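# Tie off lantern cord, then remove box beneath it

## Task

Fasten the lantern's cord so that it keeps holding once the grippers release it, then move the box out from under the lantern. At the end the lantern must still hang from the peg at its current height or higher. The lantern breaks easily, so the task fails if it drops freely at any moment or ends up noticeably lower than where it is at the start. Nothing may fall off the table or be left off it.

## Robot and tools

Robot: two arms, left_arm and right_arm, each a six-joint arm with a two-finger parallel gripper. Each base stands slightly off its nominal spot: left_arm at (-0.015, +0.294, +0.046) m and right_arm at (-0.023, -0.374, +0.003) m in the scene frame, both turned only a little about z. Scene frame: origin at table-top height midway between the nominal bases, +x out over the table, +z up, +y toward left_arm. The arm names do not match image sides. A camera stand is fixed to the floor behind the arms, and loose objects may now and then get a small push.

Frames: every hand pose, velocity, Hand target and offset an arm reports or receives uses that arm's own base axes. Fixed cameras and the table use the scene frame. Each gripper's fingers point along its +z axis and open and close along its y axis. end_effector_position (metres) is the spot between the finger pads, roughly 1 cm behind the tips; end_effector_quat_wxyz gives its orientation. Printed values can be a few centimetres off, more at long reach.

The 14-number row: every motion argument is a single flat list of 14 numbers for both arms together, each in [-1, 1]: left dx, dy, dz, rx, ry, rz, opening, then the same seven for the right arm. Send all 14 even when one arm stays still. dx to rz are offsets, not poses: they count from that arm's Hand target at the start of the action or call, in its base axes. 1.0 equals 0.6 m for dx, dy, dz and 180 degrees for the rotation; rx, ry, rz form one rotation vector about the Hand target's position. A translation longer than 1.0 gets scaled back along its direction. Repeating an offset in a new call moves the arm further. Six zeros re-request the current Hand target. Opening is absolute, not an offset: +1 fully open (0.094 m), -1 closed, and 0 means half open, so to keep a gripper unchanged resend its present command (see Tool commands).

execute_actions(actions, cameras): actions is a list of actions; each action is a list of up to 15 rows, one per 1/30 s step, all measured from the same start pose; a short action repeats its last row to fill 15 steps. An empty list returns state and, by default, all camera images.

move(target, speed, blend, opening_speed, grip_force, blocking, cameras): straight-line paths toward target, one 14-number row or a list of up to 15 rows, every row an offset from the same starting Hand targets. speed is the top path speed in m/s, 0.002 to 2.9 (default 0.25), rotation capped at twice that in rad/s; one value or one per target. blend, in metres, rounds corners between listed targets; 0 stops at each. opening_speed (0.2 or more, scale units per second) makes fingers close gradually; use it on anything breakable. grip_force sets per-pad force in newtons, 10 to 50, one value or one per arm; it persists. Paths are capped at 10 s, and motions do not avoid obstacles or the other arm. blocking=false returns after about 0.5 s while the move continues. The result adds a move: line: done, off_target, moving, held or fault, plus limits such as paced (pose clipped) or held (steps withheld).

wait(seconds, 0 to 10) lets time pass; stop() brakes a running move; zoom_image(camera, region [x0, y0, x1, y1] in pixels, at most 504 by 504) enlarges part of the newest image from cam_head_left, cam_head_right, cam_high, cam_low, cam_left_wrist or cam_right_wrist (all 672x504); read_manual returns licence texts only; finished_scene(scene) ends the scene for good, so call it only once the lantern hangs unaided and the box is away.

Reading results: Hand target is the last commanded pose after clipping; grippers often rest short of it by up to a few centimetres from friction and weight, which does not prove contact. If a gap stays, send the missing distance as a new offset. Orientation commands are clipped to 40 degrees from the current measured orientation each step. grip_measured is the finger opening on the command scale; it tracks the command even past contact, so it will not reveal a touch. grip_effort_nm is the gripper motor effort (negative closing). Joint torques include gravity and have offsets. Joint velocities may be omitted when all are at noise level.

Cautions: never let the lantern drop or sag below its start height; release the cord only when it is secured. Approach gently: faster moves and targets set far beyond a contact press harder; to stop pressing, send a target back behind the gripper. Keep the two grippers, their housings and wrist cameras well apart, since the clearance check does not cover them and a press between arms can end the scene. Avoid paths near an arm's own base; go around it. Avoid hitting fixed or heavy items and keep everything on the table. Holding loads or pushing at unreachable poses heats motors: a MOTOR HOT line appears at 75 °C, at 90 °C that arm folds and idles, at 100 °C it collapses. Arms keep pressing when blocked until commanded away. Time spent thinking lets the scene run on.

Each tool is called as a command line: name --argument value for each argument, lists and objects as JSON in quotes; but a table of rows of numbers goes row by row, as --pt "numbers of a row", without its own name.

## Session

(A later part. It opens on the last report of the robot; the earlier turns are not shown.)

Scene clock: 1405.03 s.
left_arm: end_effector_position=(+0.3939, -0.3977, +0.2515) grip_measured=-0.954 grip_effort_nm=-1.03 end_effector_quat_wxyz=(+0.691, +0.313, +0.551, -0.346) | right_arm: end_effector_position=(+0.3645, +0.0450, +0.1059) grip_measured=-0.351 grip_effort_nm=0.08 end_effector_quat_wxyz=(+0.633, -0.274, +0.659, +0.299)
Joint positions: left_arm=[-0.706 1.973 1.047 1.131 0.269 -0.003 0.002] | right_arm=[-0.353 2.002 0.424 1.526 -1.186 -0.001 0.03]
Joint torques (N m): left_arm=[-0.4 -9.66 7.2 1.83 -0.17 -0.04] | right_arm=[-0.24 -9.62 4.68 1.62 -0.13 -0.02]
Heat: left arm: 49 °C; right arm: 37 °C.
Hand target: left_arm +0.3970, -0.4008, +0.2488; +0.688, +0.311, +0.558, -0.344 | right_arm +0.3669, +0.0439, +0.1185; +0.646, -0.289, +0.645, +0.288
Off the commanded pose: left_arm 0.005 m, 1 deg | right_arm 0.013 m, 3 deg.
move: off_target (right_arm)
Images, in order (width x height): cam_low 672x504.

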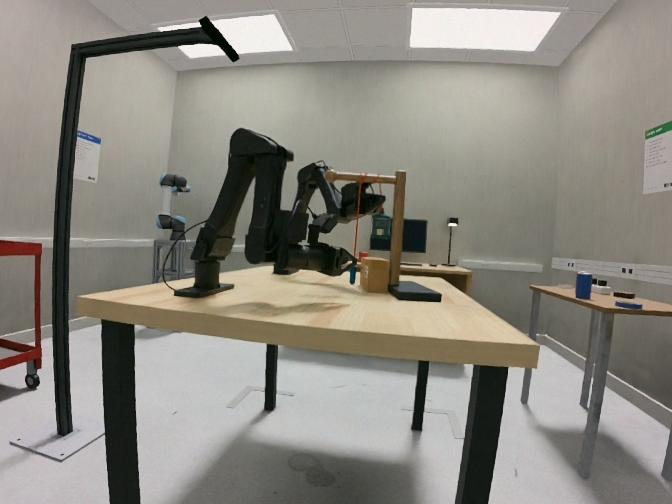

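move --target '[0,0,-0.0349,0.018,0.0212,0,-1,0,0,0,0,0,0,-0.35]' --speed 0.04 --cameras '["cam_low"]'

zoom_image --camera "cam_low" --region '[310, 150, 450, 320]'

Scene clock: 1415.27 s.
left_arm: end_effector_position=(+0.3933, -0.3992, +0.2484) grip_measured=-0.954 grip_effort_nm=-1.03 end_effector_quat_wxyz=(+0.687, +0.315, +0.556, -0.347) | right_arm: end_effector_position=(+0.3645, +0.0450, +0.1059) grip_measured=-0.351 grip_effort_nm=0.08 end_effector_quat_wxyz=(+0.633, -0.274, +0.659, +0.299)
Joint positions: left_arm=[-0.709 1.973 1.047 1.118 0.269 -0.003 0.002] | right_arm=[-0.353 2.002 0.424 1.526 -1.186 -0.001 0.03]
Joint torques (N m): left_arm=[-0.12 -10.47 5.67 1.16 -0.16 -0.07] | right_arm=[-0.23 -9.68 4.59 1.63 -0.13 0.01]
Heat: left arm: 48 °C; right arm: 37 °C.
Hand target: left_arm +0.3970, -0.4008, +0.2279; +0.660, +0.318, +0.590, -0.338 | right_arm +0.3669, +0.0439, +0.1185; +0.646, -0.289, +0.645, +0.288
Off the commanded pose: left_arm 0.021 m, 5 deg | right_arm 0.013 m, 3 deg.
move: off_target (left_arm, right_arm)
Images, in order (width x height): cam_low 672x504.

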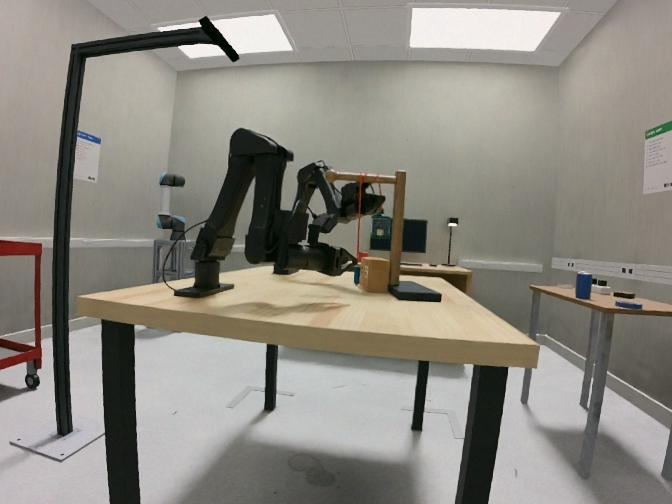

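Scaled by 2.965 from the camera's 672x504 image, which has a finer 960x720 frame.

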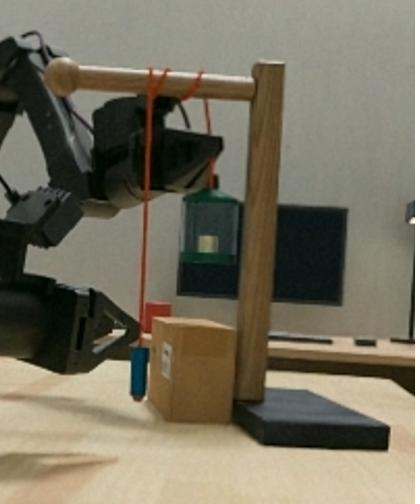

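move --pt "0 0 0.0342 -0.0195 -0.0235 0 -1 0 0 0 0 0 0 -0.35" --pt "0 0 0.0342 -0.0195 -0.0235 0 -0.8 0 0 0 0 0 0 -0.35" --speed 0.06 --opening_speed 0.2 --cameras '["cam_low","cam_left_wrist"]'

zoom_image --camera "cam_low" --region '[310, 150, 450, 320]'

Scene clock: 1438.23 s.
left_arm: end_effector_position=(+0.3931, -0.3990, +0.2500) grip_measured=-0.802 grip_effort_nm=0.13 end_effector_quat_wxyz=(+0.689, +0.314, +0.553, -0.347) | right_arm: end_effector_position=(+0.3645, +0.0450, +0.1059) grip_measured=-0.351 grip_effort_nm=0.08 end_effector_quat_wxyz=(+0.633, -0.274, +0.659, +0.299)
Joint positions: left_arm=[-0.709 1.973 1.047 1.124 0.269 -0.003 0.009] | right_arm=[-0.353 2.002 0.424 1.526 -1.186 -0.001 0.03]
Joint torques (N m): left_arm=[-0.09 -9.14 7.19 2.09 -0.14 -0.05] | right_arm=[-0.21 -9.7 4.79 1.61 -0.13 -0.01]
Heat: left arm: 49 °C; right arm: 37 °C.
Hand target: left_arm +0.3970, -0.4008, +0.2484; +0.691, +0.310, +0.555, -0.344 | right_arm +0.3669, +0.0439, +0.1185; +0.646, -0.289, +0.645, +0.288
Off the commanded pose: left_arm 0.005 m, 1 deg | right_arm 0.013 m, 3 deg.
move: off_target (right_arm)
Images, in order (width x height): cam_low 672x504, cam_left_wrist 672x504.

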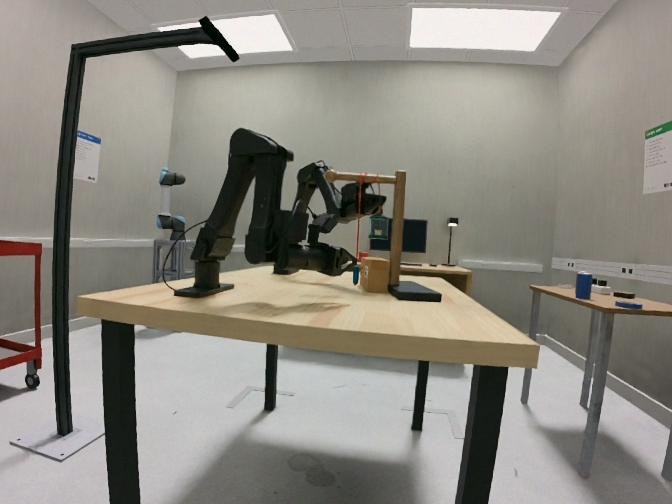

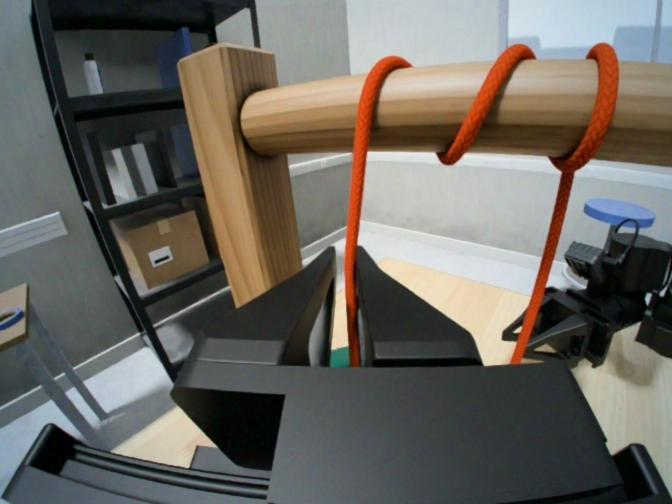

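Scaled by 2.965 from the camera's 672x504 image, which has a finer 960x720 frame.

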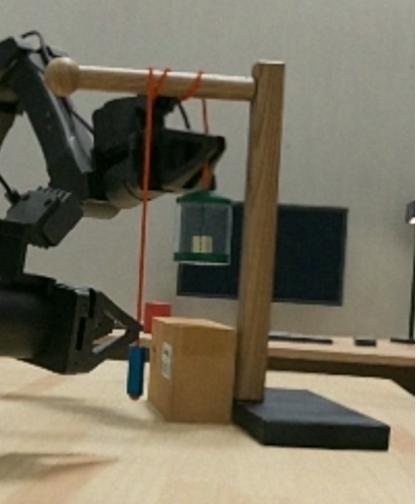

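move --pt "0 0 0 0 0 0 -0.5 0 0 0 0 0 0 -0.35" --pt "-0.094 0.134 -0.035 0 0 0 -0.5 0 0 0.1 0 0 0 -0.35" --speed '[0.06,0.08]' --opening_speed 0.3 --cameras '["cam_low","cam_left_wrist","cam_head_right"]'

zoom_image --camera "cam_low" --region '[310, 150, 450, 320]'

Scene clock: 1461.43 s.
left_arm: end_effector_position=(+0.3451, -0.3254, +0.2147) grip_measured=-0.502 grip_effort_nm=0.13 end_effector_quat_wxyz=(+0.681, +0.313, +0.567, -0.342) | right_arm: end_effector_position=(+0.3650, +0.0450, +0.1667) grip_measured=-0.351 grip_effort_nm=0.08 end_effector_quat_wxyz=(+0.638, -0.276, +0.654, +0.297)
Joint positions: left_arm=[-0.634 1.808 0.64 1.34 0.33 -0.017 0.023] | right_arm=[-0.353 1.687 0.458 1.204 -1.187 0.013 0.03]
Joint torques (N m): left_arm=[0.54 -10.45 4.03 2.24 0.03 -0.06] | right_arm=[-0.17 -8.68 7.56 1.28 -0.1 -0.13]
Heat: left arm: 48 °C; right arm: 37 °C.
Hand target: left_arm +0.3406, -0.3203, +0.2276; +0.691, +0.310, +0.554, -0.344 | right_arm +0.3669, +0.0439, +0.1785; +0.646, -0.289, +0.645, +0.288
Off the commanded pose: left_arm 0.014 m, 2 deg | right_arm 0.012 m, 2 deg.
move: off_target (left_arm, right_arm)
Images, in order (width x height): cam_head_right 672x504, cam_low 672x504, cam_left_wrist 672x504.

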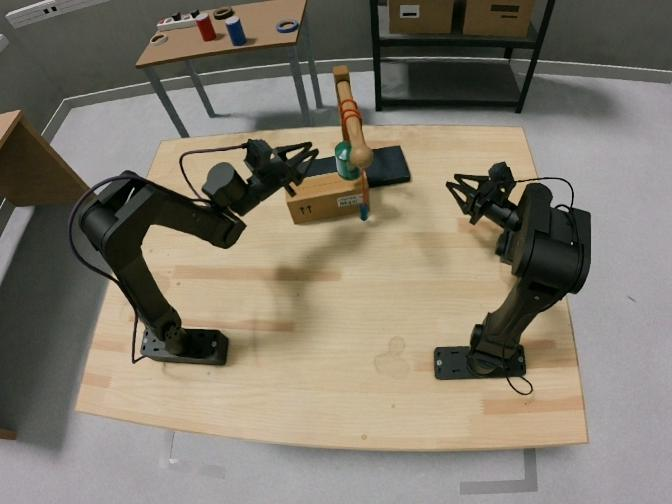

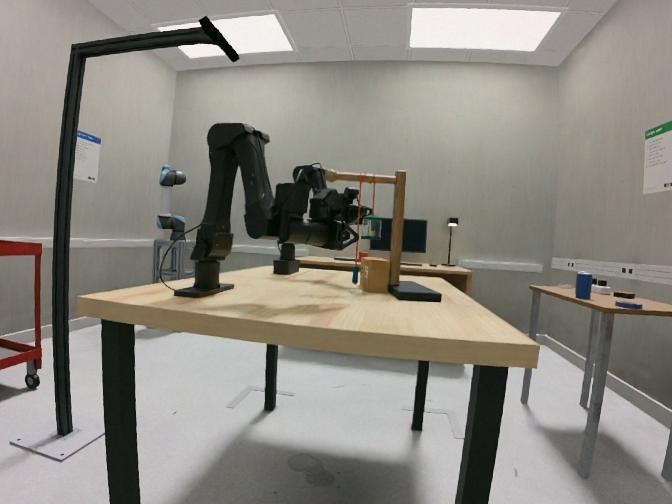

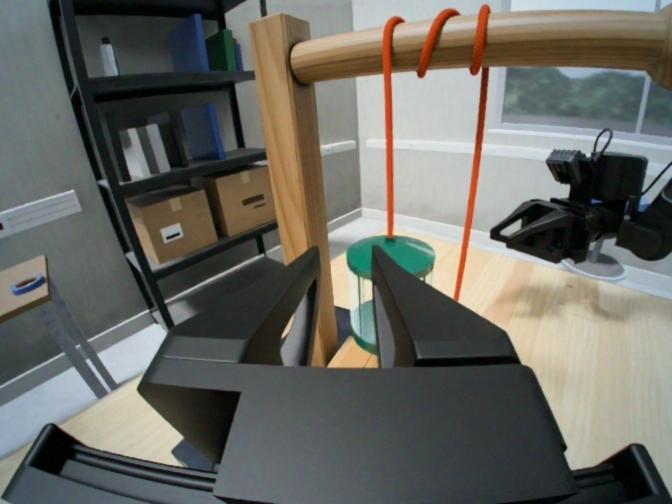

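Scaled by 2.965 from the camera's 672x504 image, which has a finer 960x720 frame.

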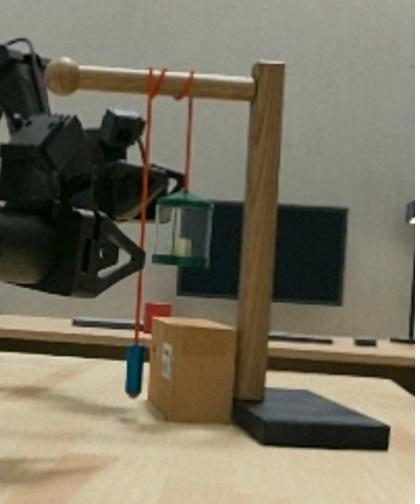

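move --target '[0.1048,0.3622,-0.096,0.2924,0.1176,-0.1503,1,0,0,0,0,0,0,-0.35]' --speed 0.25 --cameras '["cam_left_wrist","cam_head_left","cam_low"]'

zoom_image --camera "cam_low" --region '[310, 150, 450, 320]'

Scene clock: 1488.57 s.
left_arm: end_effector_position=(+0.4020, -0.1011, +0.1746) grip_measured=+0.998 grip_effort_nm=0.13 end_effector_quat_wxyz=(+0.286, +0.632, +0.677, -0.248) | right_arm: end_effector_position=(+0.3650, +0.0450, +0.1665) grip_measured=-0.351 grip_effort_nm=0.08 end_effector_quat_wxyz=(+0.638, -0.276, +0.655, +0.297)
Joint positions: left_arm=[0.061 2.022 1.85 -1.356 0.776 1.545 0.094] | right_arm=[-0.353 1.687 0.458 1.203 -1.187 0.012 0.03]
Joint torques (N m): left_arm=[-0.17 -8.2 7.86 0.14 0.6 0.08] | right_arm=[-0.27 -8.85 7.58 1.28 -0.08 -0.14]
Heat: left arm: 43 °C; right arm: 36 °C.
Hand target: left_arm +0.4034, -0.1031, +0.1699; +0.280, +0.631, +0.675, -0.261 | right_arm +0.3669, +0.0439, +0.1785; +0.646, -0.289, +0.645, +0.288
Off the commanded pose: left_arm 0.005 m, 2 deg | right_arm 0.012 m, 2 deg.
move: off_target (right_arm)
Images, in order (width x height): cam_head_left 672x504, cam_low 672x504, cam_left_wrist 672x504.

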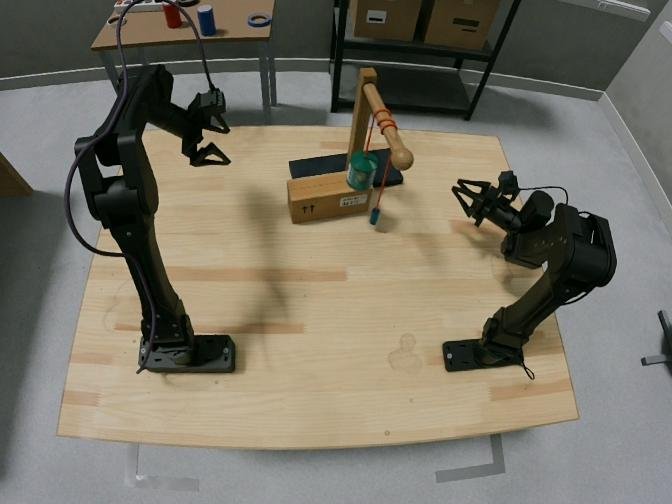

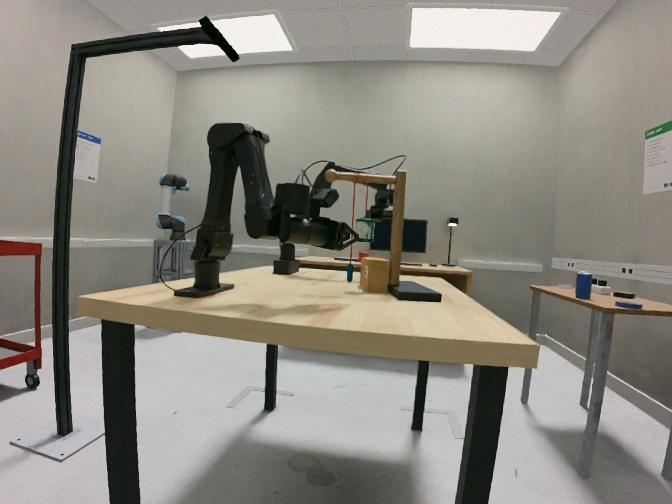

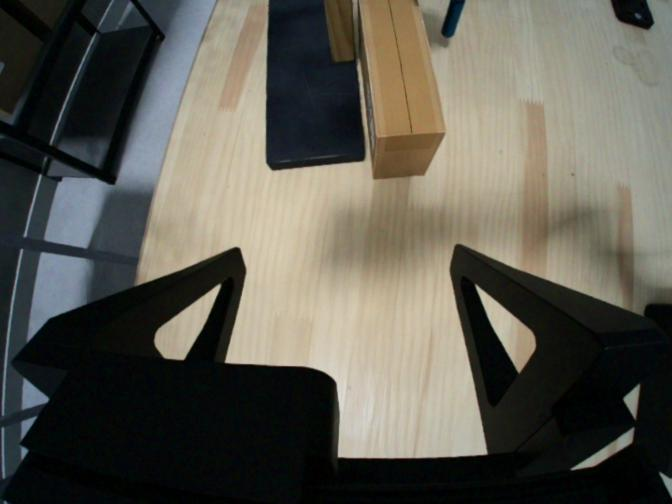

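Scaled by 2.965 from the camera's 672x504 image, which has a finer 960x720 frame.

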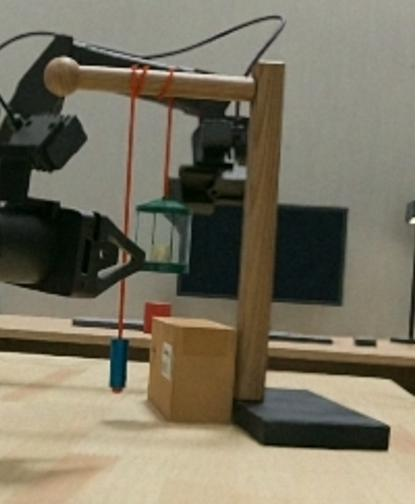

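wait --seconds 1 --cameras '["cam_low","cam_head_right"]'

zoom_image --camera "cam_low" --region '[310, 150, 450, 320]'

zoom_image --camera "cam_head_right" --region '[300, 50, 420, 230]'

Scene clock: 1505.20 s.
left_arm: end_effector_position=(+0.4019, -0.1011, +0.1746) grip_measured=+0.998 grip_effort_nm=0.13 end_effector_quat_wxyz=(+0.286, +0.632, +0.677, -0.248) | right_arm: end_effector_position=(+0.3650, +0.0450, +0.1665) grip_measured=-0.351 grip_effort_nm=0.08 end_effector_quat_wxyz=(+0.638, -0.276, +0.655, +0.297)
Joint positions: left_arm=[0.061 2.022 1.85 -1.356 0.776 1.545 0.094] | right_arm=[-0.353 1.687 0.458 1.203 -1.187 0.012 0.03]
Joint torques (N m): left_arm=[-0.14 -8.21 7.91 0.14 0.56 0.09] | right_arm=[-0.23 -8.75 7.46 1.28 -0.1 -0.13]
Heat: left arm: 46 °C; right arm: 36 °C.
Hand target: left_arm +0.4035, -0.1031, +0.1700; +0.280, +0.631, +0.675, -0.261 | right_arm +0.3669, +0.0439, +0.1785; +0.646, -0.289, +0.645, +0.288
Tool commands: left_gripper/opening=+1.0 right_gripper/opening=-0.35
Off the commanded pose: left_arm 0.005 m, 2 deg | right_arm 0.012 m, 2 deg.
wait: 1.00 s; at rest from the start
Images, in order (width x height): cam_head_right 672x504, cam_low 672x504.

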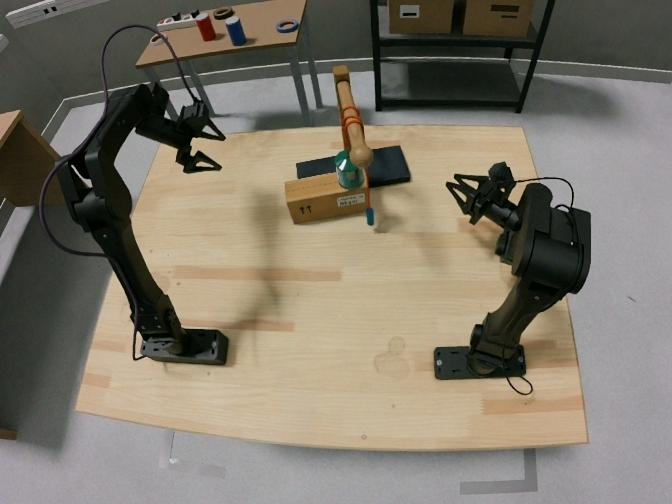

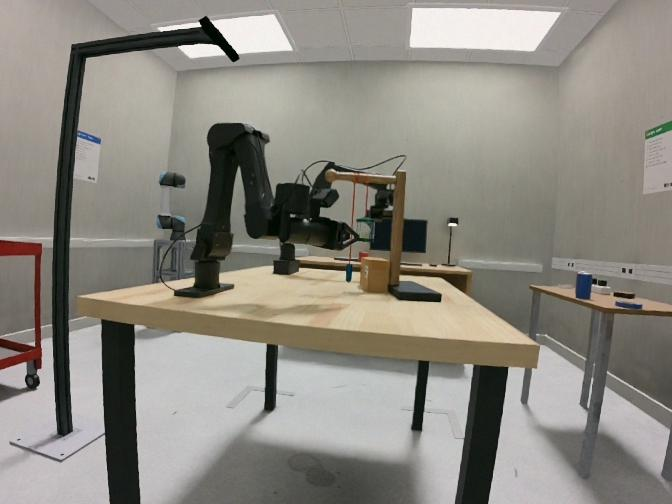

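Scaled by 2.965 from the camera's 672x504 image, which has a finer 960x720 frame.

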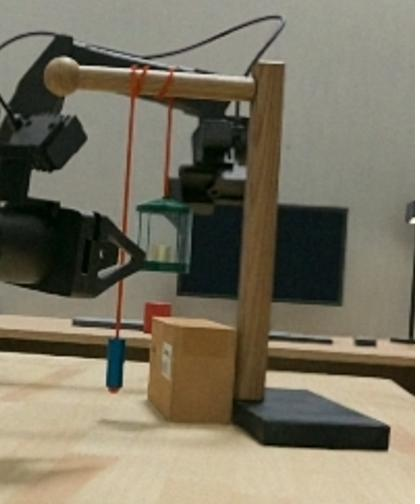

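Scaled by 2.800 from the camera's 672x504 image, which has a finer 960x720 frame.

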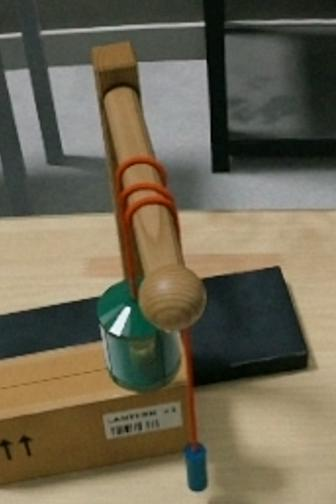

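move --target '[-0.0825,-0.0932,-0.0833,0,0,0.0228,1,0,0,0,0,0,0,-0.35]' --speed 0.15 --cameras '["cam_left_wrist","cam_low"]'

zoom_image --camera "cam_low" --region '[310, 150, 450, 320]'

Scene clock: 1539.03 s.
left_arm: end_effector_position=(+0.3548, -0.1576, +0.1088) grip_measured=+0.998 grip_effort_nm=0.13 end_effector_quat_wxyz=(+0.272, +0.604, +0.704, -0.258) | right_arm: end_effector_position=(+0.3650, +0.0450, +0.1665) grip_measured=-0.351 grip_effort_nm=0.08 end_effector_quat_wxyz=(+0.638, -0.276, +0.655, +0.297)
Joint positions: left_arm=[-0.099 1.828 1.321 -0.873 0.749 1.244 0.094] | right_arm=[-0.353 1.687 0.458 1.203 -1.187 0.012 0.03]
Joint torques (N m): left_arm=[-0.05 -12.15 4.81 0.86 0.56 -0.07] | right_arm=[-0.24 -8.73 7.43 1.28 -0.11 -0.11]
Heat: left arm: 47 °C; right arm: 36 °C.
Hand target: left_arm +0.3539, -0.1590, +0.1200; +0.289, +0.606, +0.697, -0.251 | right_arm +0.3669, +0.0439, +0.1785; +0.646, -0.289, +0.645, +0.288
Off the commanded pose: left_arm 0.011 m, 2 deg | right_arm 0.012 m, 2 deg.
move: off_target (left_arm, right_arm)
Images, in order (width x height): cam_low 672x504, cam_left_wrist 672x504.

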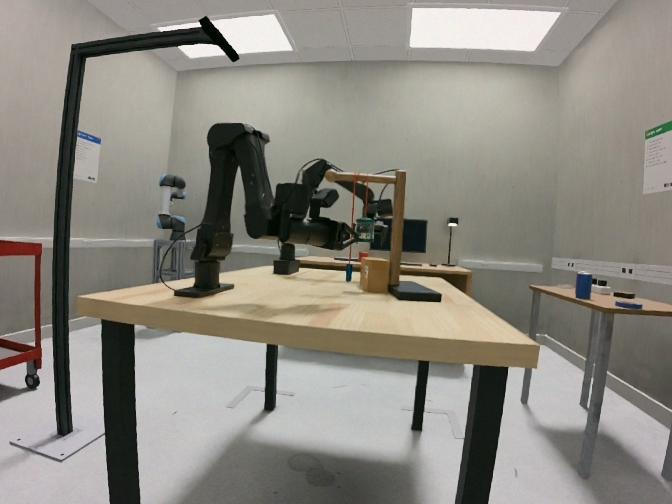

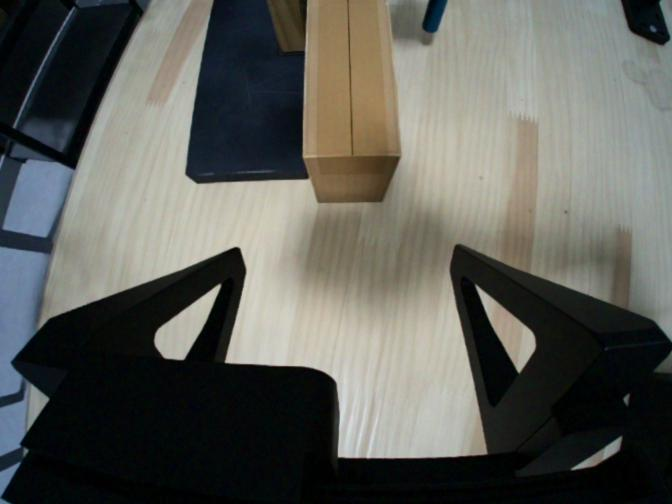

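Scaled by 2.965 from the camera's 672x504 image, which has a finer 960x720 frame.

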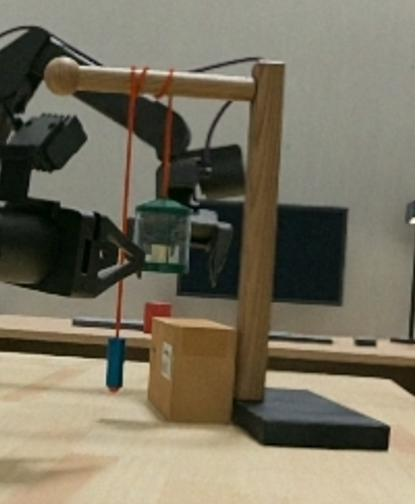

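move --target '[0.0238,-0.1682,-0.1583,0,0,0.0078,1,0,0,0,0,0,0,-0.35]' --speed 0.1 --cameras '["cam_left_wrist","cam_low"]'

zoom_image --camera "cam_low" --region '[310, 150, 450, 320]'

Scene clock: 1575.03 s.
left_arm: end_effector_position=(+0.3720, -0.2600, +0.0383) grip_measured=+0.998 grip_effort_nm=0.13 end_effector_quat_wxyz=(+0.302, +0.600, +0.700, -0.241) | right_arm: end_effector_position=(+0.3650, +0.0450, +0.1665) grip_measured=-0.351 grip_effort_nm=0.08 end_effector_quat_wxyz=(+0.638, -0.276, +0.655, +0.297)
Joint positions: left_arm=[-0.37 1.983 1.184 -0.278 0.649 0.879 0.094] | right_arm=[-0.353 1.687 0.458 1.203 -1.187 0.012 0.03]
Joint torques (N m): left_arm=[-0.05 -8.18 4.74 1.46 0.42 -0.09] | right_arm=[-0.27 -8.76 7.47 1.27 -0.11 -0.13]
Heat: left arm: 52 °C; right arm: 36 °C.
Hand target: left_arm +0.3684, -0.2599, +0.0249; +0.292, +0.597, +0.705, -0.248 | right_arm +0.3669, +0.0439, +0.1785; +0.646, -0.289, +0.645, +0.288
Off the commanded pose: left_arm 0.014 m, 1 deg | right_arm 0.012 m, 2 deg.
move: off_target (left_arm, right_arm)
Images, in order (width x height): cam_low 672x504, cam_left_wrist 672x504.

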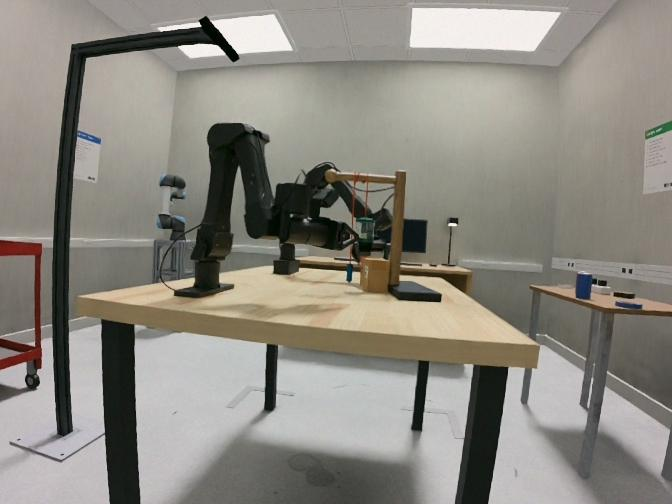

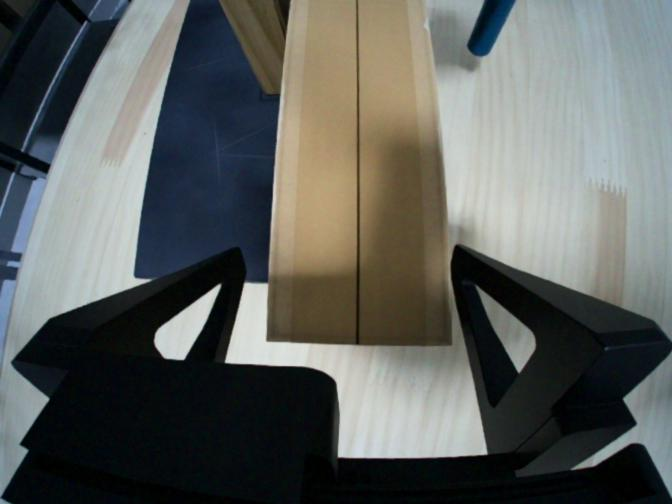

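Scaled by 2.965 from the camera's 672x504 image, which has a finer 960x720 frame.

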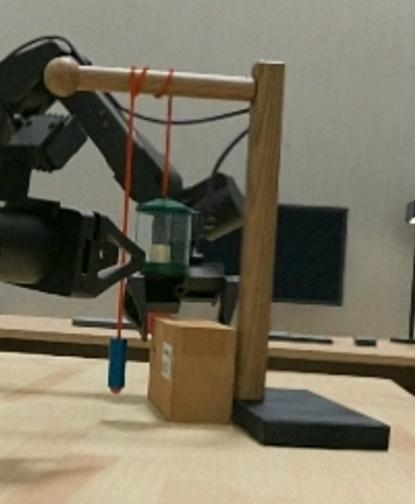

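move --pt "-0.0065 0 -0.03 0 0 0 1 0 0 0 0 0 0 -0.35" --pt "-0.0065 0 -0.03 0 0 0 0.15 0 0 0 0 0 0 -0.35" --speed 0.08 --grip_force '[20,50]' --cameras '["cam_left_wrist","cam_low"]'

zoom_image --camera "cam_low" --region '[310, 150, 450, 320]'

Scene clock: 1592.97 s.
left_arm: end_effector_position=(+0.3695, -0.2587, +0.0203) grip_measured=+0.356 grip_effort_nm=-0.43 end_effector_quat_wxyz=(+0.303, +0.599, +0.701, -0.240) | right_arm: end_effector_position=(+0.3650, +0.0450, +0.1665) grip_measured=-0.351 grip_effort_nm=0.08 end_effector_quat_wxyz=(+0.638, -0.276, +0.655, +0.297)
Joint positions: left_arm=[-0.37 2.011 1.139 -0.203 0.647 0.874 0.064] | right_arm=[-0.353 1.687 0.458 1.203 -1.187 0.012 0.03]
Joint torques (N m): left_arm=[-0.36 -8.17 4.63 1.44 0.39 -0.09] | right_arm=[-0.31 -8.76 7.51 1.3 -0.1 -0.1]
Heat: left arm: 47 °C; right arm: 37 °C.
Hand target: left_arm +0.3644, -0.2598, +0.0069; +0.292, +0.597, +0.705, -0.248 | right_arm +0.3669, +0.0439, +0.1785; +0.646, -0.289, +0.645, +0.288
Off the commanded pose: left_arm 0.014 m, 2 deg | right_arm 0.012 m, 2 deg.
grip_force (N): 20, 50
move: off_target (left_arm, right_arm); target 2's new opening was sent with left_arm's hand 0.014 m and 2 deg from that target
Images, in order (width x height): cam_low 672x504, cam_left_wrist 672x504.

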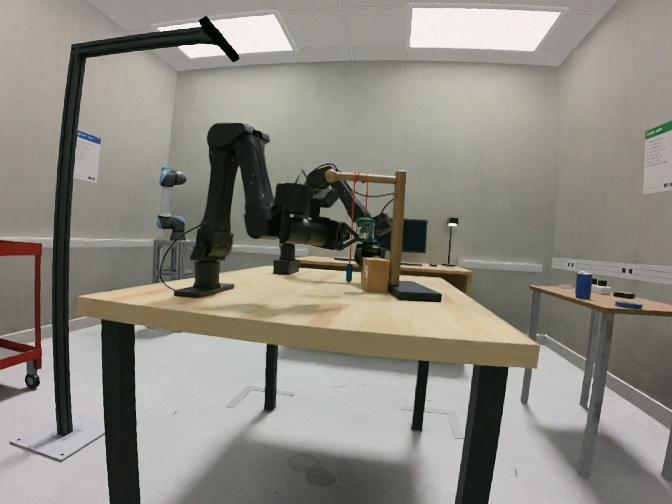

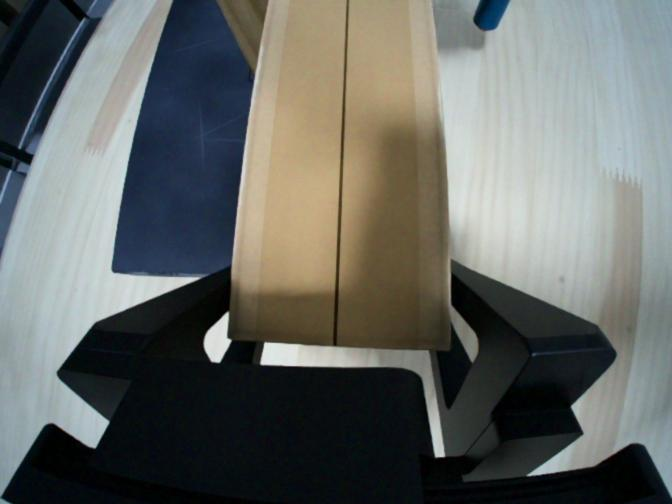

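Scaled by 2.965 from the camera's 672x504 image, which has a finer 960x720 frame.

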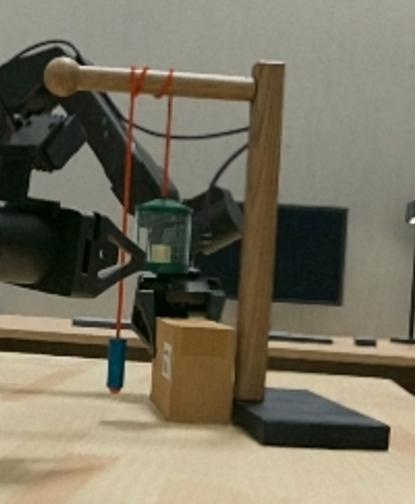

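move --pt "0.0085 0.0018 0.0248 0 0 0 0.15 0 0 0 0 0 0 -0.35" --pt "-0.0427 0.3143 0.0248 0 0 0 0.15 0 0 0 0 0 0 -0.35" --speed 0.08 --blend '[0.005,0]' --cameras '["cam_left_wrist","cam_low","cam_head_right"]'

zoom_image --camera "cam_low" --region '[310, 150, 450, 320]'

Scene clock: 1613.13 s.
left_arm: end_effector_position=(+0.3422, -0.0736, +0.0189) grip_measured=+0.354 grip_effort_nm=-0.47 end_effector_quat_wxyz=(+0.301, +0.598, +0.702, -0.243) | right_arm: end_effector_position=(+0.3650, +0.0450, +0.1665) grip_measured=-0.351 grip_effort_nm=0.08 end_effector_quat_wxyz=(+0.638, -0.276, +0.655, +0.297)
Joint positions: left_arm=[0.162 1.949 1.079 -0.676 0.794 1.562 0.064] | right_arm=[-0.353 1.687 0.458 1.203 -1.187 0.012 0.03]
Joint torques (N m): left_arm=[0.57 -9.31 5.96 -0.12 0.39 0.09] | right_arm=[-0.25 -8.75 7.42 1.3 -0.09 -0.12]
Heat: left arm: 44 °C; right arm: 37 °C.
Hand target: left_arm +0.3388, -0.0713, +0.0217; +0.292, +0.597, +0.705, -0.248 | right_arm +0.3669, +0.0439, +0.1785; +0.646, -0.289, +0.645, +0.288
Off the commanded pose: left_arm 0.005 m, 1 deg | right_arm 0.012 m, 2 deg.
grip_force (N): 20, 50
move: off_target (right_arm)
Images, in order (width x height): cam_head_right 672x504, cam_low 672x504, cam_left_wrist 672x504.

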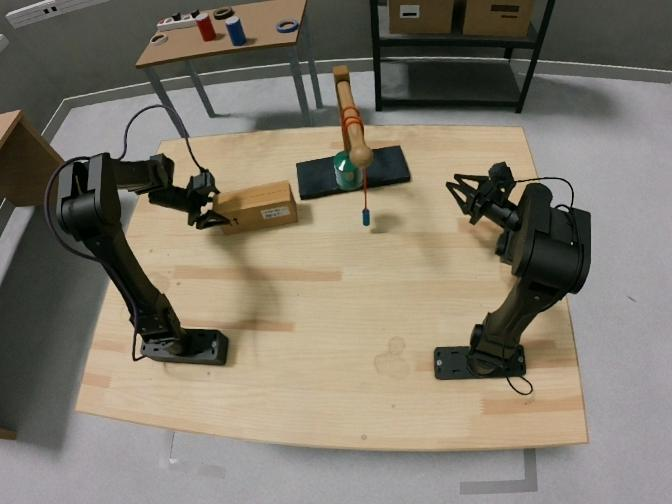

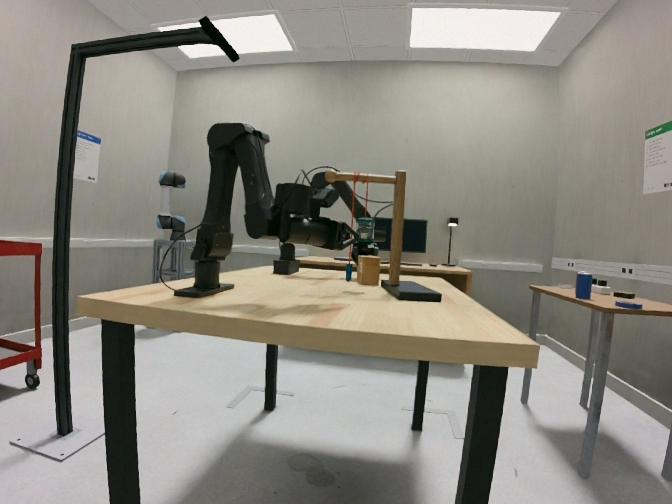

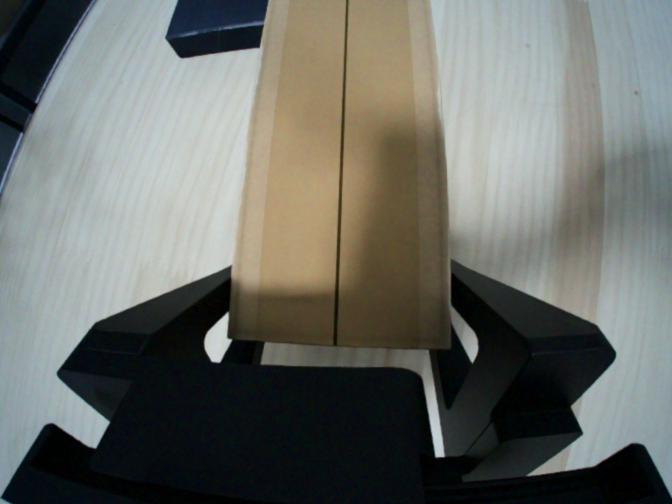

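Scaled by 2.965 from the camera's 672x504 image, which has a finer 960x720 frame.

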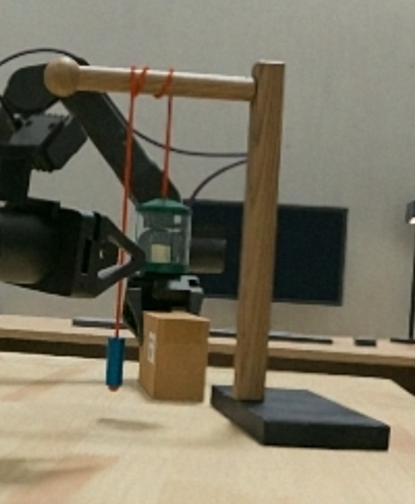

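move --pt "0.004 -0.003 -0.008 0 0 0 0.15 0 0 0 0 0 0 -0.35" --pt "0.004 -0.003 -0.008 0 0 0 0.95 0 0 0 0 0 0 -0.35" --pt "0.004 -0.003 0.16 0 0 0 0.95 0 0 0 0 0 0 -0.35" --speed '[0.05,0.05,0.1]' --opening_speed 0.5 --cameras '["cam_left_wrist","cam_low","cam_head_right"]'

zoom_image --camera "cam_low" --region '[310, 150, 450, 320]'

zoom_image --camera "cam_head_right" --region '[300, 50, 420, 230]'

Scene clock: 1635.93 s.
left_arm: end_effector_position=(+0.3396, -0.0711, +0.1020) grip_measured=+0.947 grip_effort_nm=0.13 end_effector_quat_wxyz=(+0.279, +0.594, +0.711, -0.253) | right_arm: end_effector_position=(+0.3650, +0.0450, +0.1665) grip_measured=-0.351 grip_effort_nm=0.08 end_effector_quat_wxyz=(+0.638, -0.276, +0.655, +0.297)
Joint positions: left_arm=[0.162 1.827 1.295 -1.061 0.772 1.562 0.091] | right_arm=[-0.353 1.687 0.458 1.203 -1.187 0.012 0.03]
Joint torques (N m): left_arm=[-0.14 -10.81 7.31 0.02 0.61 0.01] | right_arm=[-0.28 -8.69 7.46 1.29 -0.1 -0.1]
Heat: left arm: 43 °C; right arm: 37 °C.
Hand target: left_arm +0.3411, -0.0731, +0.1178; +0.292, +0.597, +0.705, -0.248 | right_arm +0.3669, +0.0439, +0.1785; +0.646, -0.289, +0.645, +0.288
Off the commanded pose: left_arm 0.016 m, 2 deg | right_arm 0.012 m, 2 deg.
grip_force (N): 20, 50
move: off_target (left_arm, right_arm)
Images, in order (width x height): cam_head_right 672x504, cam_low 672x504, cam_left_wrist 672x504.

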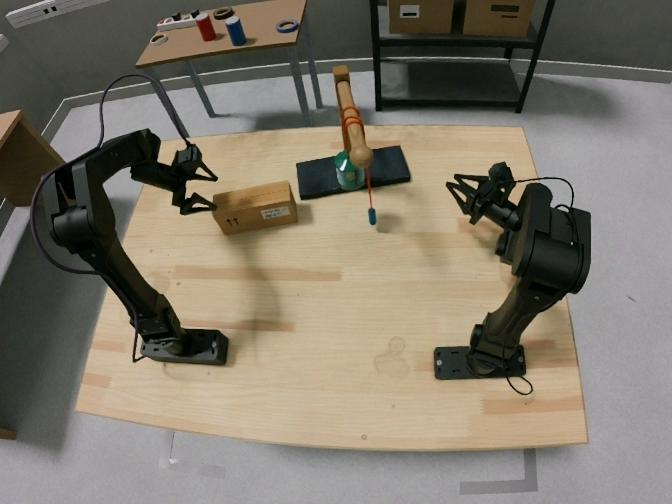

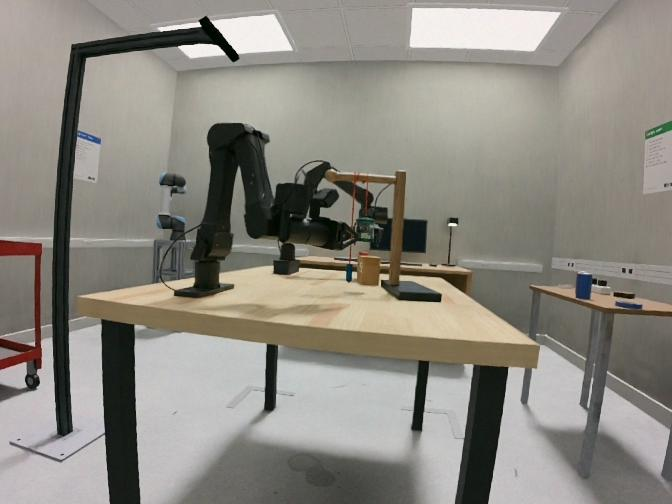

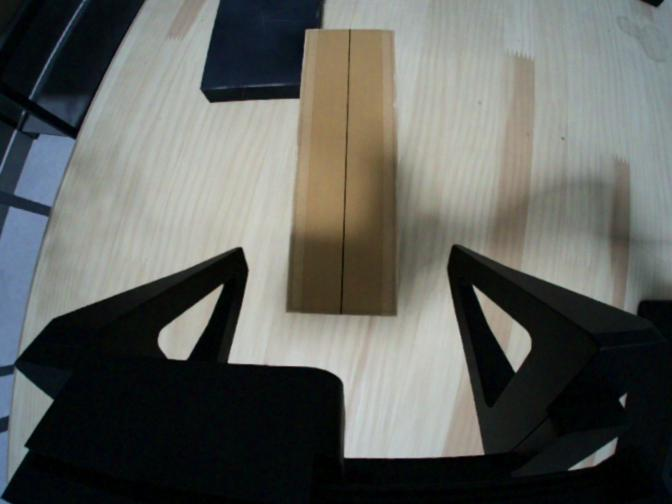

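Scaled by 2.965 from the camera's 672x504 image, which has a finer 960x720 frame.

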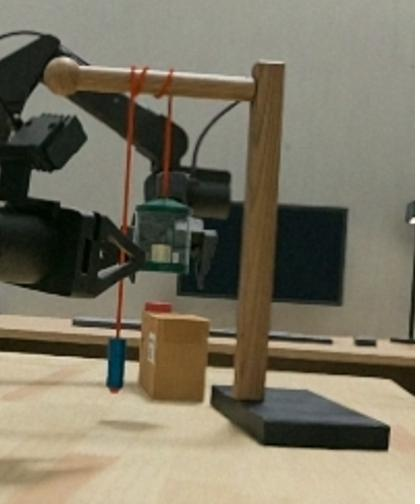

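Scaled by 2.800 from the camera's 672x504 image, which has a finer 960x720 frame.

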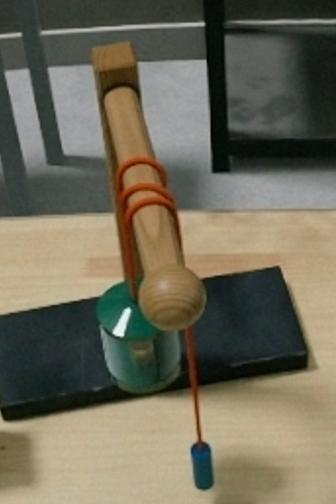

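finished_scene --scene 2

The scene is finished: the task was done.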